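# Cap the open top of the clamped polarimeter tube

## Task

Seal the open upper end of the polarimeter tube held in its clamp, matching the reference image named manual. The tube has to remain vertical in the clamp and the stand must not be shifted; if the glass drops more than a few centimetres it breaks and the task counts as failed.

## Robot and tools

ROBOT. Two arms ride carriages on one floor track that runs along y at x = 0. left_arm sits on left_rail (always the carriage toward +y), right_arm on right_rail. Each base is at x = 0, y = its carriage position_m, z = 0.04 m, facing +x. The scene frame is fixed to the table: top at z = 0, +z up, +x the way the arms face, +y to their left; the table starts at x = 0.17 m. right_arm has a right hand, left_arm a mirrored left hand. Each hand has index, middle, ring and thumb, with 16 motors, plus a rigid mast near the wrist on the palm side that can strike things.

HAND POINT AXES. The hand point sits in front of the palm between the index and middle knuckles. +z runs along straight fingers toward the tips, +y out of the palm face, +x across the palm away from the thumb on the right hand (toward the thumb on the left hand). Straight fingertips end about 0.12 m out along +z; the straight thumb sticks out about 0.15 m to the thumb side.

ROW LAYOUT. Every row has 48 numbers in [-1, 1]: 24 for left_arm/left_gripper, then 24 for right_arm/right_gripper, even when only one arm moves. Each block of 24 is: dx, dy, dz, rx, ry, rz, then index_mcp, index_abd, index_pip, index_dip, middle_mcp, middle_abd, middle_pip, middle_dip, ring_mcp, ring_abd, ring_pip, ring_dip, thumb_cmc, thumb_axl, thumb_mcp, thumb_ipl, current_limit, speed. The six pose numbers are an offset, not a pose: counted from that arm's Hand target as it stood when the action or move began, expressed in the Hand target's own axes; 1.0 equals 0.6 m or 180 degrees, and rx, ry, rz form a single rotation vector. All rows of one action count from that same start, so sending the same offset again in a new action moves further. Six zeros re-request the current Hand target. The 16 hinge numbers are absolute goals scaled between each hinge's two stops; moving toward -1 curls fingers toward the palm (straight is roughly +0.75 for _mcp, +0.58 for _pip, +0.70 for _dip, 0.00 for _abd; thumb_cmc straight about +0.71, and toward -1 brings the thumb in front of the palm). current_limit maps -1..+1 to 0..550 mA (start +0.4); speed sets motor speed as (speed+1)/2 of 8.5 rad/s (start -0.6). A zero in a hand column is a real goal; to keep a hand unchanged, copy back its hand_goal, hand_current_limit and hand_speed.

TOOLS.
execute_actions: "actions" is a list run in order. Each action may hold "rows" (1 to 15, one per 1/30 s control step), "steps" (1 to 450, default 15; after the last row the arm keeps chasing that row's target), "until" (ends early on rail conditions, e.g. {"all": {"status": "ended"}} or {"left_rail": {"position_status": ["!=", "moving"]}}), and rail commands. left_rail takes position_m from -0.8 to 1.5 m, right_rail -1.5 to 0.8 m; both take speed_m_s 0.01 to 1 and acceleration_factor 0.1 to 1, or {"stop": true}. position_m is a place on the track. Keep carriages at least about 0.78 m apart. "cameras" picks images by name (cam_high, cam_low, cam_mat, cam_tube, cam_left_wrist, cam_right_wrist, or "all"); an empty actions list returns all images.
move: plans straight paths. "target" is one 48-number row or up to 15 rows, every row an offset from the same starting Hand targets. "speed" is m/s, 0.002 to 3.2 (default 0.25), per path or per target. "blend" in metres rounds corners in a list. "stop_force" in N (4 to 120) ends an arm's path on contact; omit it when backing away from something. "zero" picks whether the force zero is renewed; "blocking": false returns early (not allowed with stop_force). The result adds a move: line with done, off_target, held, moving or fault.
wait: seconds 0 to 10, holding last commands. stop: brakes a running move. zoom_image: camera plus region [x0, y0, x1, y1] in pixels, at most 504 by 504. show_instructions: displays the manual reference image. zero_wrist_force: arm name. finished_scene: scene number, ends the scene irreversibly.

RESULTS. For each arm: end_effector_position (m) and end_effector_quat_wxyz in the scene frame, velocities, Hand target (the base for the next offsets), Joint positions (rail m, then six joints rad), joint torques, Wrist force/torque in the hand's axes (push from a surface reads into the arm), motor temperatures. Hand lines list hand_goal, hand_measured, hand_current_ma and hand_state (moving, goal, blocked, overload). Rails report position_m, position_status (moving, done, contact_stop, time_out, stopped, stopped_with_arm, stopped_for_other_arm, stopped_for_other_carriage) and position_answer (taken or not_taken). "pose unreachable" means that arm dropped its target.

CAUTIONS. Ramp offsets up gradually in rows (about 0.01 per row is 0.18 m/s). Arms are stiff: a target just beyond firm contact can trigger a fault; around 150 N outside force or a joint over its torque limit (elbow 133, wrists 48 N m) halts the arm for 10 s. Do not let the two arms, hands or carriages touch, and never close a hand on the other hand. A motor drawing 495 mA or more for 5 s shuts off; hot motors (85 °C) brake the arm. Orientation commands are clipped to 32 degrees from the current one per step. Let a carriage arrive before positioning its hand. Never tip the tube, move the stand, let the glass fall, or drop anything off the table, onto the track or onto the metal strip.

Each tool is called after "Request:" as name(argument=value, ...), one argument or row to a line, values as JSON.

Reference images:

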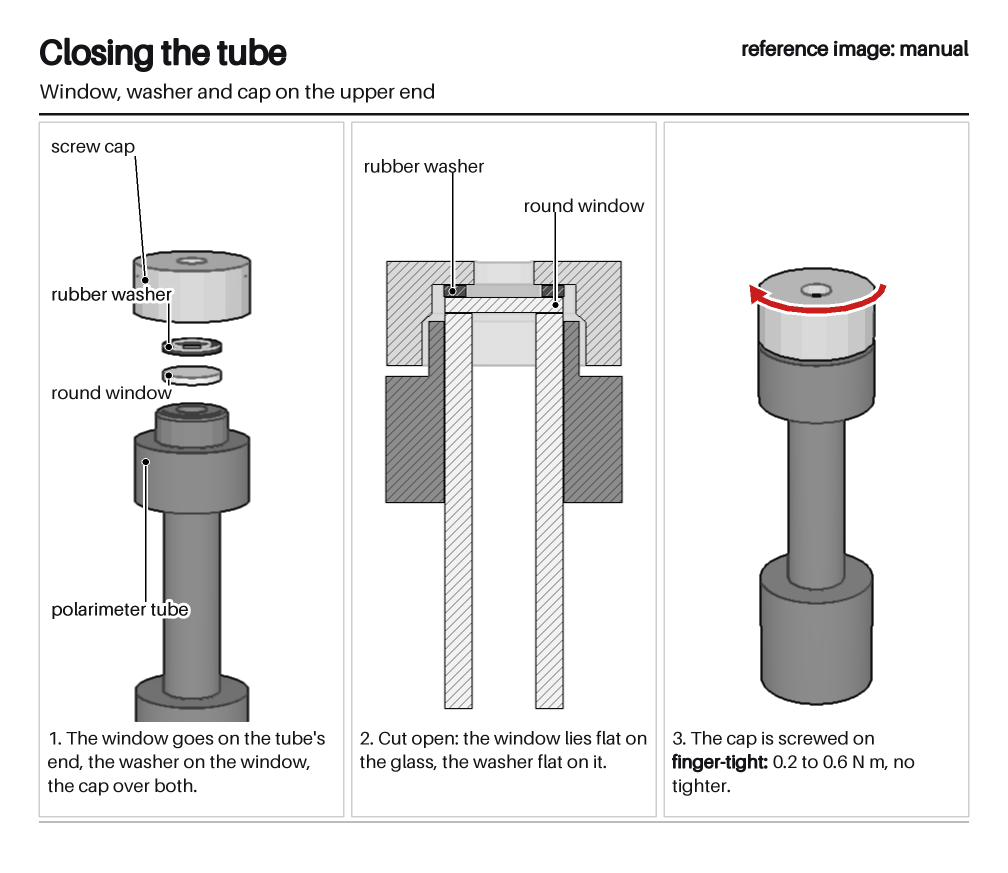

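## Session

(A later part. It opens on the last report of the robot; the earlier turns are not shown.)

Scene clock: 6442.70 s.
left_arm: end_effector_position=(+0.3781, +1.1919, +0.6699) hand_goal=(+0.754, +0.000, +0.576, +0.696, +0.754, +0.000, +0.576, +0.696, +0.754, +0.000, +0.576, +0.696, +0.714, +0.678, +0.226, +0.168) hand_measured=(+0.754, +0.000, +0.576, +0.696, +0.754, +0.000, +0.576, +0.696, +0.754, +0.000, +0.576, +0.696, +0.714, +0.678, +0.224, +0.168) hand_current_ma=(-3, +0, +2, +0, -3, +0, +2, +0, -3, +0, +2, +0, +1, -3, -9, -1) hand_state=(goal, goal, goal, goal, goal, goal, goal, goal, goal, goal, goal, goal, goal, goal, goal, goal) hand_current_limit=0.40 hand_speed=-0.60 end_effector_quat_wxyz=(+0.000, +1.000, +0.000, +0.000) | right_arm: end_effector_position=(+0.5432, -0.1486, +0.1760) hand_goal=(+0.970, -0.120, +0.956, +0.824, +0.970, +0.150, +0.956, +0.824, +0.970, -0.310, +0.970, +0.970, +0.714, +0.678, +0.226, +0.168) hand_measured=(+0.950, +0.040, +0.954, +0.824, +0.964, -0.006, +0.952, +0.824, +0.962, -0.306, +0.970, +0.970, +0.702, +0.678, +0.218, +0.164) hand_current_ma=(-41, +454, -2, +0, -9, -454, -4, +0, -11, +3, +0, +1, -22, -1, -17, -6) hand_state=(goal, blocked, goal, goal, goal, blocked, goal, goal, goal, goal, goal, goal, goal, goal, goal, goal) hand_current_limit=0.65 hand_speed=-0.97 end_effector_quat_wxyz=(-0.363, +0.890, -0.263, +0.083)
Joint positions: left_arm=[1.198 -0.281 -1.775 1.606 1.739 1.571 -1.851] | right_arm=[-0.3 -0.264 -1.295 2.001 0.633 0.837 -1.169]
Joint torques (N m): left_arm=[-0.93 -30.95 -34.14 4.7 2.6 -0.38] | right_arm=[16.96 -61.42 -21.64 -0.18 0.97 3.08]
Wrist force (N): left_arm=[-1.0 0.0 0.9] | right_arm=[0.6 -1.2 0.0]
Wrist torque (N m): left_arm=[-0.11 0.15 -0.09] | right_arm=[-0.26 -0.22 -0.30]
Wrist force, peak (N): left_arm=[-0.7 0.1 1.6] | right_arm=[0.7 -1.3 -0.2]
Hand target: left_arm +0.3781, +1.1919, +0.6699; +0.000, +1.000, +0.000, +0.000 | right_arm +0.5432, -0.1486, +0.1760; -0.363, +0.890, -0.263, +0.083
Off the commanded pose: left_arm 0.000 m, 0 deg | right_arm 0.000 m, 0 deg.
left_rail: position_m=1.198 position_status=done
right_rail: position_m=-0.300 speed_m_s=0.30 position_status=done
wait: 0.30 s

Request:
move(
  target=[
    [0,0,0,0,0,0,0.754,0,0.576,0.696,0.754,0,0.576,0.696,0.754,0,0.576,0.696,0.714,0.678,0.226,0.168,0.4,-0.6,-0.018613,0.000043,0.001081,0.000969,0.015344,0.016084,0.97,-0.12,0.956,0.823,0.97,0.15,0.956,0.823,0.97,-0.31,0.97,0.97,0.714,0.678,0.226,0.168,0.65,-0.97],
  ],
  speed=0.03,
  cameras=["cam_tube"],
)

Request:
zoom_image(
  camera="cam_tube",
  region=[280, 150, 325, 195],
)

Request:
move(
  target=[
    [0,0,0,0,0,0,0.754,0,0.576,0.696,0.754,0,0.576,0.696,0.754,0,0.576,0.696,0.714,0.678,0.226,0.168,0.4,-0.6,-0.018613,0.000043,0.001081,0.000969,0.015344,0.016084,0.97,-0.12,0.956,0.823,0.97,0.15,0.956,0.823,0.97,-0.31,0.97,0.97,0.714,0.678,0.226,0.168,0.65,-0.97],
  ],
  speed=0.03,
  cameras=["cam_tube"],
)

Request:
zoom_image(
  camera="cam_tube",
  region=[280, 150, 325, 195],
)

Request:
wait(
  seconds=0.2,
)

Request:
wait(
  seconds=0.2,
)

Request:
wait(
  seconds=0.2,
)

Scene clock: 6453.43 s.
left_arm: end_effector_position=(+0.3781, +1.1919, +0.6699) hand_goal=(+0.754, +0.000, +0.576, +0.696, +0.754, +0.000, +0.576, +0.696, +0.754, +0.000, +0.576, +0.696, +0.714, +0.678, +0.226, +0.168) hand_measured=(+0.754, +0.000, +0.576, +0.696, +0.754, +0.000, +0.576, +0.696, +0.754, +0.000, +0.576, +0.696, +0.714, +0.678, +0.224, +0.168) hand_current_ma=(-3, +0, +2, +0, -3, +0, +2, +0, -3, +0, +2, +0, +1, -3, -9, -1) hand_state=(goal, goal, goal, goal, goal, goal, goal, goal, goal, goal, goal, goal, goal, goal, goal, goal) hand_current_limit=0.40 hand_speed=-0.60 end_effector_quat_wxyz=(+0.000, +1.000, +0.000, +0.000) | right_arm: end_effector_position=(+0.5340, -0.1423, +0.1760) hand_goal=(+0.970, -0.120, +0.956, +0.824, +0.970, +0.150, +0.956, +0.824, +0.970, -0.310, +0.970, +0.970, +0.714, +0.678, +0.226, +0.168) hand_measured=(+0.948, +0.040, +0.954, +0.824, +0.964, -0.006, +0.952, +0.824, +0.962, -0.306, +0.970, +0.970, +0.702, +0.678, +0.218, +0.164) hand_current_ma=(-46, +454, -1, +0, -8, -454, -4, +0, -11, +3, +0, +1, -22, -1, -17, -6) hand_state=(blocked, blocked, goal, goal, goal, blocked, goal, goal, goal, goal, goal, goal, goal, goal, goal, goal) hand_current_limit=0.65 hand_speed=-0.97 end_effector_quat_wxyz=(-0.360, +0.880, -0.294, +0.096)
Joint positions: left_arm=[1.198 -0.281 -1.775 1.606 1.739 1.571 -1.851] | right_arm=[-0.3 -0.255 -1.331 2.032 0.571 0.858 -1.069]
Joint torques (N m): left_arm=[-2.13 -30.84 -34.19 4.74 2.72 -0.42] | right_arm=[16.39 -58.35 -21.8 0.03 1.08 2.78]
Wrist force (N): left_arm=[-0.2 -0.3 1.3] | right_arm=[0.9 -1.3 0.5]
Wrist torque (N m): left_arm=[-0.18 0.06 -0.03] | right_arm=[-0.30 -0.24 -0.29]
Wrist force, peak (N): left_arm=[-0.9 -0.3 2.0] | right_arm=[0.8 -1.4 0.2]
Hand target: left_arm +0.3781, +1.1919, +0.6699; +0.000, +1.000, +0.000, +0.000 | right_arm +0.5340, -0.1423, +0.1760; -0.360, +0.880, -0.294, +0.096
Off the commanded pose: left_arm 0.000 m, 0 deg | right_arm 0.000 m, 0 deg.
left_rail: position_m=1.198 position_status=done
right_rail: position_m=-0.300 speed_m_s=0.30 position_status=done
move: done
Images, in order (width x height): cam_tube 672x504.

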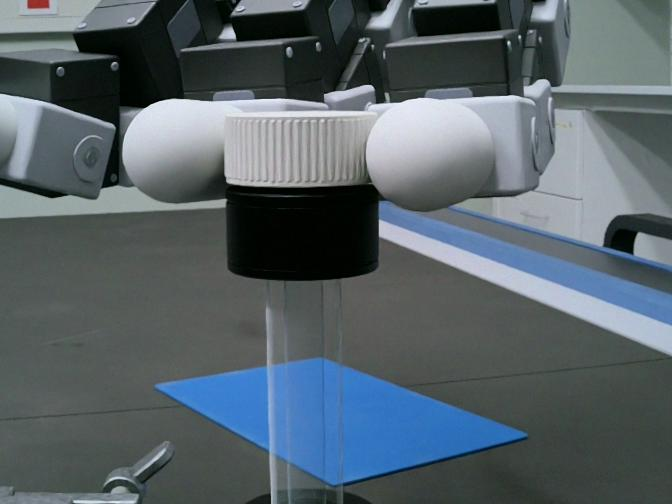

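Scaled by 11.200 from the camera's 672x504 image, which has a finer 960x720 frame.

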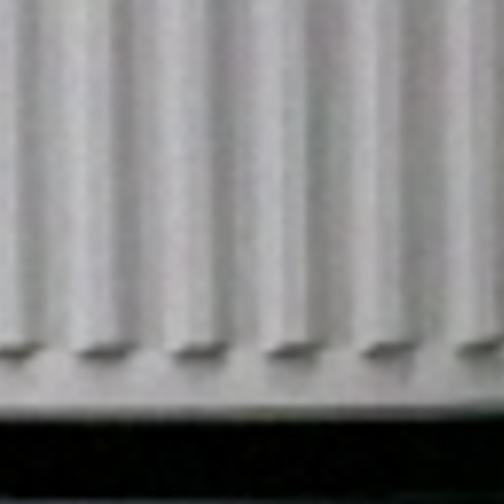

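Scene clock: 6455.00 s.
left_arm: end_effector_position=(+0.3781, +1.1919, +0.6699) hand_goal=(+0.754, +0.000, +0.576, +0.696, +0.754, +0.000, +0.576, +0.696, +0.754, +0.000, +0.576, +0.696, +0.714, +0.678, +0.226, +0.168) hand_measured=(+0.754, +0.000, +0.576, +0.696, +0.754, +0.000, +0.576, +0.696, +0.754, +0.000, +0.576, +0.696, +0.714, +0.678, +0.224, +0.168) hand_current_ma=(-3, +0, +2, +0, -3, +0, +2, +0, -3, +0, +2, +0, +1, -3, -9, -1) hand_state=(goal, goal, goal, goal, goal, goal, goal, goal, goal, goal, goal, goal, goal, goal, goal, goal) hand_current_limit=0.40 hand_speed=-0.60 end_effector_quat_wxyz=(+0.000, +1.000, +0.000, +0.000) | right_arm: end_effector_position=(+0.5252, -0.1354, +0.1760) hand_goal=(+0.970, -0.120, +0.956, +0.824, +0.970, +0.150, +0.956, +0.824, +0.970, -0.310, +0.970, +0.970, +0.714, +0.678, +0.226, +0.168) hand_measured=(+0.948, +0.040, +0.954, +0.824, +0.966, -0.006, +0.952, +0.824, +0.962, -0.306, +0.970, +0.970, +0.702, +0.678, +0.218, +0.164) hand_current_ma=(-50, +454, -1, +0, -7, -454, -4, +0, -11, +3, +0, +1, -22, -1, -17, -6) hand_state=(blocked, blocked, goal, goal, goal, blocked, goal, goal, goal, goal, goal, goal, goal, goal, goal, goal) hand_current_limit=0.65 hand_speed=-0.97 end_effector_quat_wxyz=(-0.356, +0.869, -0.325, +0.108)
Joint positions: left_arm=[1.198 -0.281 -1.775 1.606 1.739 1.571 -1.851] | right_arm=[-0.3 -0.243 -1.366 2.06 0.512 0.884 -0.967]
Joint torques (N m): left_arm=[-0.16 -30.5 -34.68 4.67 2.8 -0.15] | right_arm=[16.81 -59.97 -22.9 -0.85 1.08 2.75]
Wrist force (N): left_arm=[-0.5 0.0 1.0] | right_arm=[0.4 -1.3 0.0]
Wrist torque (N m): left_arm=[-0.12 0.09 -0.05] | right_arm=[-0.30 -0.18 -0.34]
Wrist force, peak (N): left_arm=[-1.0 0.0 1.6] | right_arm=[0.9 -1.4 0.8]
Hand target: left_arm +0.3781, +1.1919, +0.6699; +0.000, +1.000, +0.000, +0.000 | right_arm +0.5252, -0.1354, +0.1760; -0.356, +0.869, -0.325, +0.108
Off the commanded pose: left_arm 0.000 m, 0 deg | right_arm 0.000 m, 0 deg.
left_rail: position_m=1.198 position_status=done
right_rail: position_m=-0.300 speed_m_s=0.30 position_status=done
move: done
Images, in order (width x height): cam_tube 672x504.

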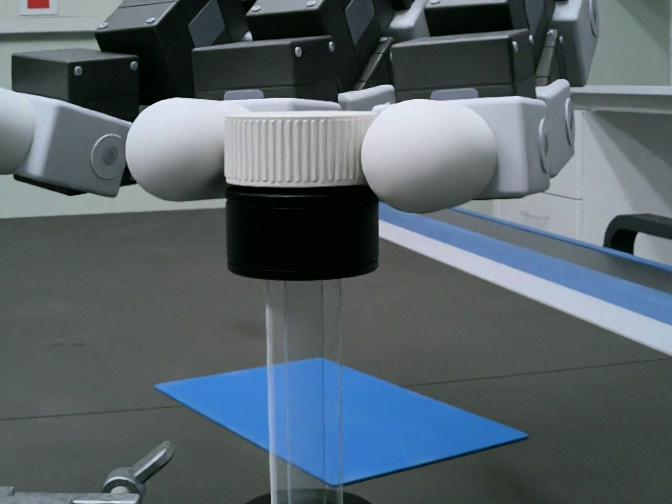

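Scaled by 11.200 from the camera's 672x504 image, which has a finer 960x720 frame.

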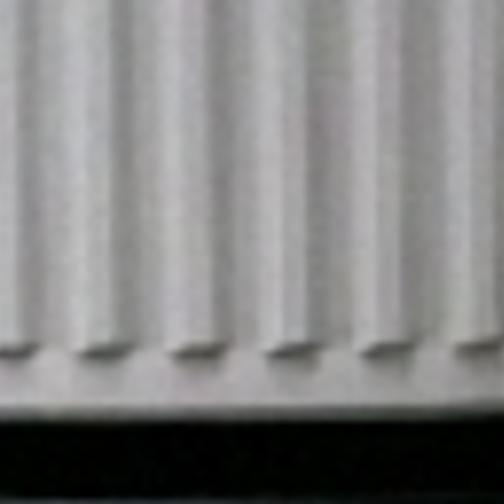

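Scene clock: 6455.20 s.
left_arm: end_effector_position=(+0.3781, +1.1919, +0.6699) hand_goal=(+0.754, +0.000, +0.576, +0.696, +0.754, +0.000, +0.576, +0.696, +0.754, +0.000, +0.576, +0.696, +0.714, +0.678, +0.226, +0.168) hand_measured=(+0.754, +0.000, +0.576, +0.696, +0.754, +0.000, +0.576, +0.696, +0.754, +0.000, +0.576, +0.696, +0.714, +0.678, +0.224, +0.168) hand_current_ma=(-3, +0, +2, +0, -3, +0, +2, +0, -3, +0, +2, +0, +1, -3, -9, -1) hand_state=(goal, goal, goal, goal, goal, goal, goal, goal, goal, goal, goal, goal, goal, goal, goal, goal) hand_current_limit=0.40 hand_speed=-0.60 end_effector_quat_wxyz=(+0.000, +1.000, +0.000, +0.000) | right_arm: end_effector_position=(+0.5252, -0.1354, +0.1760) hand_goal=(+0.970, -0.120, +0.956, +0.824, +0.970, +0.150, +0.956, +0.824, +0.970, -0.310, +0.970, +0.970, +0.714, +0.678, +0.226, +0.168) hand_measured=(+0.948, +0.040, +0.954, +0.824, +0.966, -0.006, +0.952, +0.824, +0.962, -0.306, +0.970, +0.970, +0.702, +0.678, +0.218, +0.164) hand_current_ma=(-50, +454, -1, +0, -7, -454, -4, +0, -11, +3, +0, +1, -22, -1, -17, -6) hand_state=(blocked, blocked, goal, goal, goal, blocked, goal, goal, goal, goal, goal, goal, goal, goal, goal, goal) hand_current_limit=0.65 hand_speed=-0.97 end_effector_quat_wxyz=(-0.356, +0.869, -0.325, +0.108)
Joint positions: left_arm=[1.198 -0.281 -1.775 1.606 1.739 1.571 -1.851] | right_arm=[-0.3 -0.243 -1.366 2.061 0.512 0.884 -0.967]
Joint torques (N m): left_arm=[-0.34 -31.33 -33.94 4.71 2.74 -0.35] | right_arm=[16.48 -56.35 -22.77 -0.66 1 2.77]
Wrist force (N): left_arm=[-0.5 -0.4 1.5] | right_arm=[0.8 -1.0 0.1]
Wrist torque (N m): left_arm=[-0.21 0.11 -0.05] | right_arm=[-0.28 -0.24 -0.30]
Wrist force, peak (N): left_arm=[-0.5 -0.4 1.5] | right_arm=[0.9 -0.9 0.4]
Hand target: left_arm +0.3781, +1.1919, +0.6699; +0.000, +1.000, +0.000, +0.000 | right_arm +0.5252, -0.1354, +0.1760; -0.356, +0.869, -0.325, +0.108
Off the commanded pose: left_arm 0.000 m, 0 deg | right_arm 0.000 m, 0 deg.
left_rail: position_m=1.198 position_status=done
right_rail: position_m=-0.300 speed_m_s=0.30 position_status=done
wait: 0.20 s

Scene clock: 6455.40 s.
left_arm: end_effector_position=(+0.3781, +1.1919, +0.6699) hand_goal=(+0.754, +0.000, +0.576, +0.696, +0.754, +0.000, +0.576, +0.696, +0.754, +0.000, +0.576, +0.696, +0.714, +0.678, +0.226, +0.168) hand_measured=(+0.754, +0.000, +0.576, +0.696, +0.754, +0.000, +0.576, +0.696, +0.754, +0.000, +0.576, +0.696, +0.714, +0.678, +0.224, +0.168) hand_current_ma=(-3, +0, +2, +0, -3, +0, +2, +0, -3, +0, +2, +0, +1, -3, -9, -1) hand_state=(goal, goal, goal, goal, goal, goal, goal, goal, goal, goal, goal, goal, goal, goal, goal, goal) hand_current_limit=0.40 hand_speed=-0.60 end_effector_quat_wxyz=(+0.000, +1.000, +0.000, +0.000) | right_arm: end_effector_position=(+0.5252, -0.1354, +0.1760) hand_goal=(+0.970, -0.120, +0.956, +0.824, +0.970, +0.150, +0.956, +0.824, +0.970, -0.310, +0.970, +0.970, +0.714, +0.678, +0.226, +0.168) hand_measured=(+0.948, +0.040, +0.954, +0.824, +0.966, -0.006, +0.952, +0.824, +0.962, -0.306, +0.970, +0.970, +0.702, +0.678, +0.218, +0.164) hand_current_ma=(-50, +454, -1, +0, -7, -454, -4, +0, -11, +3, +0, +1, -22, -1, -17, -6) hand_state=(blocked, blocked, goal, goal, goal, blocked, goal, goal, goal, goal, goal, goal, goal, goal, goal, goal) hand_current_limit=0.65 hand_speed=-0.97 end_effector_quat_wxyz=(-0.356, +0.869, -0.325, +0.108)
Joint positions: left_arm=[1.198 -0.281 -1.775 1.606 1.739 1.571 -1.851] | right_arm=[-0.3 -0.243 -1.366 2.061 0.512 0.884 -0.967]
Joint torques (N m): left_arm=[-1.14 -31.4 -34.29 4.79 2.65 -0.31] | right_arm=[16.08 -56.21 -22.15 -0.53 1.06 2.97]
Wrist force (N): left_arm=[-0.1 0.1 1.4] | right_arm=[1.0 -1.2 0.4]
Wrist torque (N m): left_arm=[-0.14 0.05 -0.02] | right_arm=[-0.32 -0.27 -0.28]
Wrist force, peak (N): left_arm=[-0.8 0.0 1.4] | right_arm=[1.0 -1.2 0.4]
Hand target: left_arm +0.3781, +1.1919, +0.6699; +0.000, +1.000, +0.000, +0.000 | right_arm +0.5252, -0.1354, +0.1760; -0.356, +0.869, -0.325, +0.108
Off the commanded pose: left_arm 0.000 m, 0 deg | right_arm 0.000 m, 0 deg.
left_rail: position_m=1.198 position_status=done
right_rail: position_m=-0.300 speed_m_s=0.30 position_status=done
wait: 0.20 s

Scene clock: 6455.60 s.
left_arm: end_effector_position=(+0.3781, +1.1919, +0.6699) hand_goal=(+0.754, +0.000, +0.576, +0.696, +0.754, +0.000, +0.576, +0.696, +0.754, +0.000, +0.576, +0.696, +0.714, +0.678, +0.226, +0.168) hand_measured=(+0.754, +0.000, +0.576, +0.696, +0.754, +0.000, +0.576, +0.696, +0.754, +0.000, +0.576, +0.696, +0.714, +0.678, +0.224, +0.168) hand_current_ma=(-3, +0, +2, +0, -3, +0, +2, +0, -3, +0, +2, +0, +1, -3, -9, -1) hand_state=(goal, goal, goal, goal, goal, goal, goal, goal, goal, goal, goal, goal, goal, goal, goal, goal) hand_current_limit=0.40 hand_speed=-0.60 end_effector_quat_wxyz=(+0.000, +1.000, +0.000, +0.000) | right_arm: end_effector_position=(+0.5252, -0.1354, +0.1760) hand_goal=(+0.970, -0.120, +0.956, +0.824, +0.970, +0.150, +0.956, +0.824, +0.970, -0.310, +0.970, +0.970, +0.714, +0.678, +0.226, +0.168) hand_measured=(+0.948, +0.040, +0.954, +0.824, +0.966, -0.006, +0.952, +0.824, +0.962, -0.306, +0.970, +0.970, +0.702, +0.678, +0.218, +0.164) hand_current_ma=(-50, +454, -1, +0, -7, -454, -4, +0, -11, +3, +0, +1, -22, -1, -17, -6) hand_state=(blocked, blocked, goal, goal, goal, blocked, goal, goal, goal, goal, goal, goal, goal, goal, goal, goal) hand_current_limit=0.65 hand_speed=-0.97 end_effector_quat_wxyz=(-0.356, +0.869, -0.325, +0.108)
Joint positions: left_arm=[1.198 -0.281 -1.775 1.606 1.739 1.571 -1.851] | right_arm=[-0.3 -0.243 -1.366 2.061 0.512 0.884 -0.967]
Joint torques (N m): left_arm=[-0.79 -31.43 -34.02 4.82 2.71 -0.25] | right_arm=[15.15 -56.61 -22.62 -0.55 0.95 3.02]
Wrist force (N): left_arm=[-0.7 0.2 1.1] | right_arm=[0.9 -0.8 0.5]
Wrist torque (N m): left_arm=[-0.10 0.12 -0.08] | right_arm=[-0.28 -0.26 -0.28]
Wrist force, peak (N): left_arm=[-0.6 0.4 1.5] | right_arm=[0.7 -1.1 0.4]
Hand target: left_arm +0.3781, +1.1919, +0.6699; +0.000, +1.000, +0.000, +0.000 | right_arm +0.5252, -0.1354, +0.1760; -0.356, +0.869, -0.325, +0.108
Off the commanded pose: left_arm 0.000 m, 0 deg | right_arm 0.000 m, 0 deg.
left_rail: position_m=1.198 position_status=done
right_rail: position_m=-0.300 speed_m_s=0.30 position_status=done
wait: 0.20 s

Request:
move(
  target=[
    [0,0,0,0,0,0,0.754,0,0.576,0.696,0.754,0,0.576,0.696,0.754,0,0.576,0.696,0.714,0.678,0.226,0.168,0.4,-0.6,0,0,0,0,0,0,0.97,-0.18,0.956,0.823,0.97,0.21,0.956,0.823,0.97,-0.31,0.97,0.97,0.714,0.678,0.226,0.168,0.98,-0.97],
    [0,0,0,0,0,0,0.754,0,0.576,0.696,0.754,0,0.576,0.696,0.754,0,0.576,0.696,0.714,0.678,0.226,0.168,0.4,-0.6,-0.027892,-0.00029,0.001957,0.001453,0.023017,0.024127,0.97,-0.18,0.956,0.823,0.97,0.21,0.956,0.823,0.97,-0.31,0.97,0.97,0.714,0.678,0.226,0.168,0.98,-0.97],
    [0,0,0,0,0,0,0.754,0,0.576,0.696,0.754,0,0.576,0.696,0.754,0,0.576,0.696,0.714,0.678,0.226,0.168,0.4,-0.6,-0.027892,-0.00029,0.001957,0.001453,0.023017,0.024127,0.97,-0.12,0.956,0.823,0.97,0.15,0.956,0.823,0.97,-0.31,0.97,0.97,0.714,0.678,0.226,0.168,0.65,-0.97],
  ],
  speed=[0.03,0.04,0.04],
  cameras=["cam_tube"],
)

Request:
zoom_image(
  camera="cam_tube",
  region=[280, 150, 325, 195],
)

Request:
wait(
  seconds=0.2,
)

Request:
wait(
  seconds=0.2,
)

Request:
wait(
  seconds=0.2,
)

Request:
wait(
  seconds=0.2,
)

Scene clock: 6513.27 s.
left_arm: end_effector_position=(+0.3781, +1.1919, +0.6699) hand_goal=(+0.754, +0.000, +0.576, +0.696, +0.754, +0.000, +0.576, +0.696, +0.754, +0.000, +0.576, +0.696, +0.714, +0.678, +0.226, +0.168) hand_measured=(+0.754, +0.000, +0.576, +0.696, +0.754, +0.000, +0.576, +0.696, +0.754, +0.000, +0.576, +0.696, +0.714, +0.678, +0.224, +0.168) hand_current_ma=(-3, +0, +2, +0, -3, +0, +2, +0, -3, +0, +2, +0, +1, -3, -9, -1) hand_state=(goal, goal, goal, goal, goal, goal, goal, goal, goal, goal, goal, goal, goal, goal, goal, goal) hand_current_limit=0.40 hand_speed=-0.60 end_effector_quat_wxyz=(+0.000, +1.000, +0.000, +0.000) | right_arm: end_effector_position=(+0.5129, -0.1239, +0.1760) hand_goal=(+0.970, -0.120, +0.956, +0.824, +0.970, +0.150, +0.956, +0.824, +0.970, -0.310, +0.970, +0.970, +0.714, +0.678, +0.226, +0.168) hand_measured=(+0.944, +0.040, +0.954, +0.824, +0.966, -0.004, +0.952, +0.824, +0.962, -0.306, +0.970, +0.970, +0.702, +0.678, +0.218, +0.164) hand_current_ma=(-57, +454, -2, +0, -5, -454, -4, +0, -11, +3, +0, +1, -22, -1, -17, -6) hand_state=(blocked, blocked, goal, goal, goal, blocked, goal, goal, goal, goal, goal, goal, goal, goal, goal, goal) hand_current_limit=0.65 hand_speed=-0.97 end_effector_quat_wxyz=(-0.350, +0.851, -0.370, +0.127)
Joint positions: left_arm=[1.198 -0.281 -1.775 1.606 1.739 1.571 -1.851] | right_arm=[-0.3 -0.218 -1.415 2.1 0.43 0.936 -0.816]
Joint torques (N m): left_arm=[-0.55 -30.65 -34.4 4.74 2.73 -0.24] | right_arm=[16.11 -52.5 -23.17 -0.76 1.22 3.11]
Wrist force (N): left_arm=[-0.3 0.1 1.4] | right_arm=[0.8 -1.1 0.2]
Wrist torque (N m): left_arm=[-0.13 0.07 -0.05] | right_arm=[-0.27 -0.26 -0.26]
Wrist force, peak (N): left_arm=[-1.2 -0.2 1.6] | right_arm=[1.2 -1.2 0.9]
Hand target: left_arm +0.3781, +1.1919, +0.6699; +0.000, +1.000, +0.000, +0.000 | right_arm +0.5129, -0.1239, +0.1760; -0.350, +0.851, -0.370, +0.127
Off the commanded pose: left_arm 0.000 m, 0 deg | right_arm 0.000 m, 0 deg.
left_rail: position_m=1.198 position_status=done
right_rail: position_m=-0.300 speed_m_s=0.30 position_status=done
move: done
Images, in order (width x height): cam_tube 672x504.

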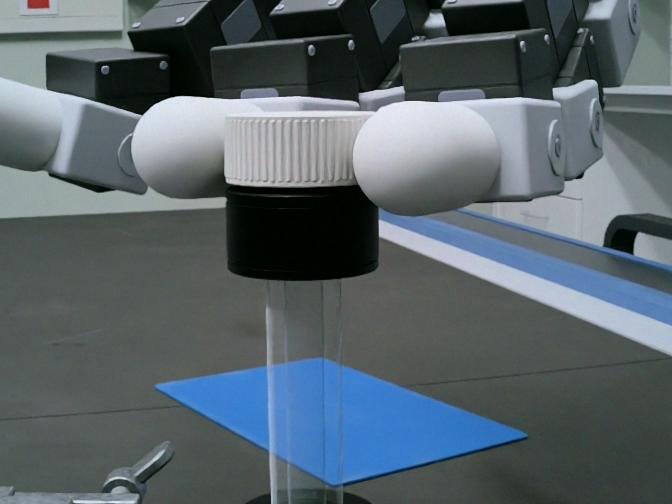

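Scaled by 11.200 from the camera's 672x504 image, which has a finer 960x720 frame.

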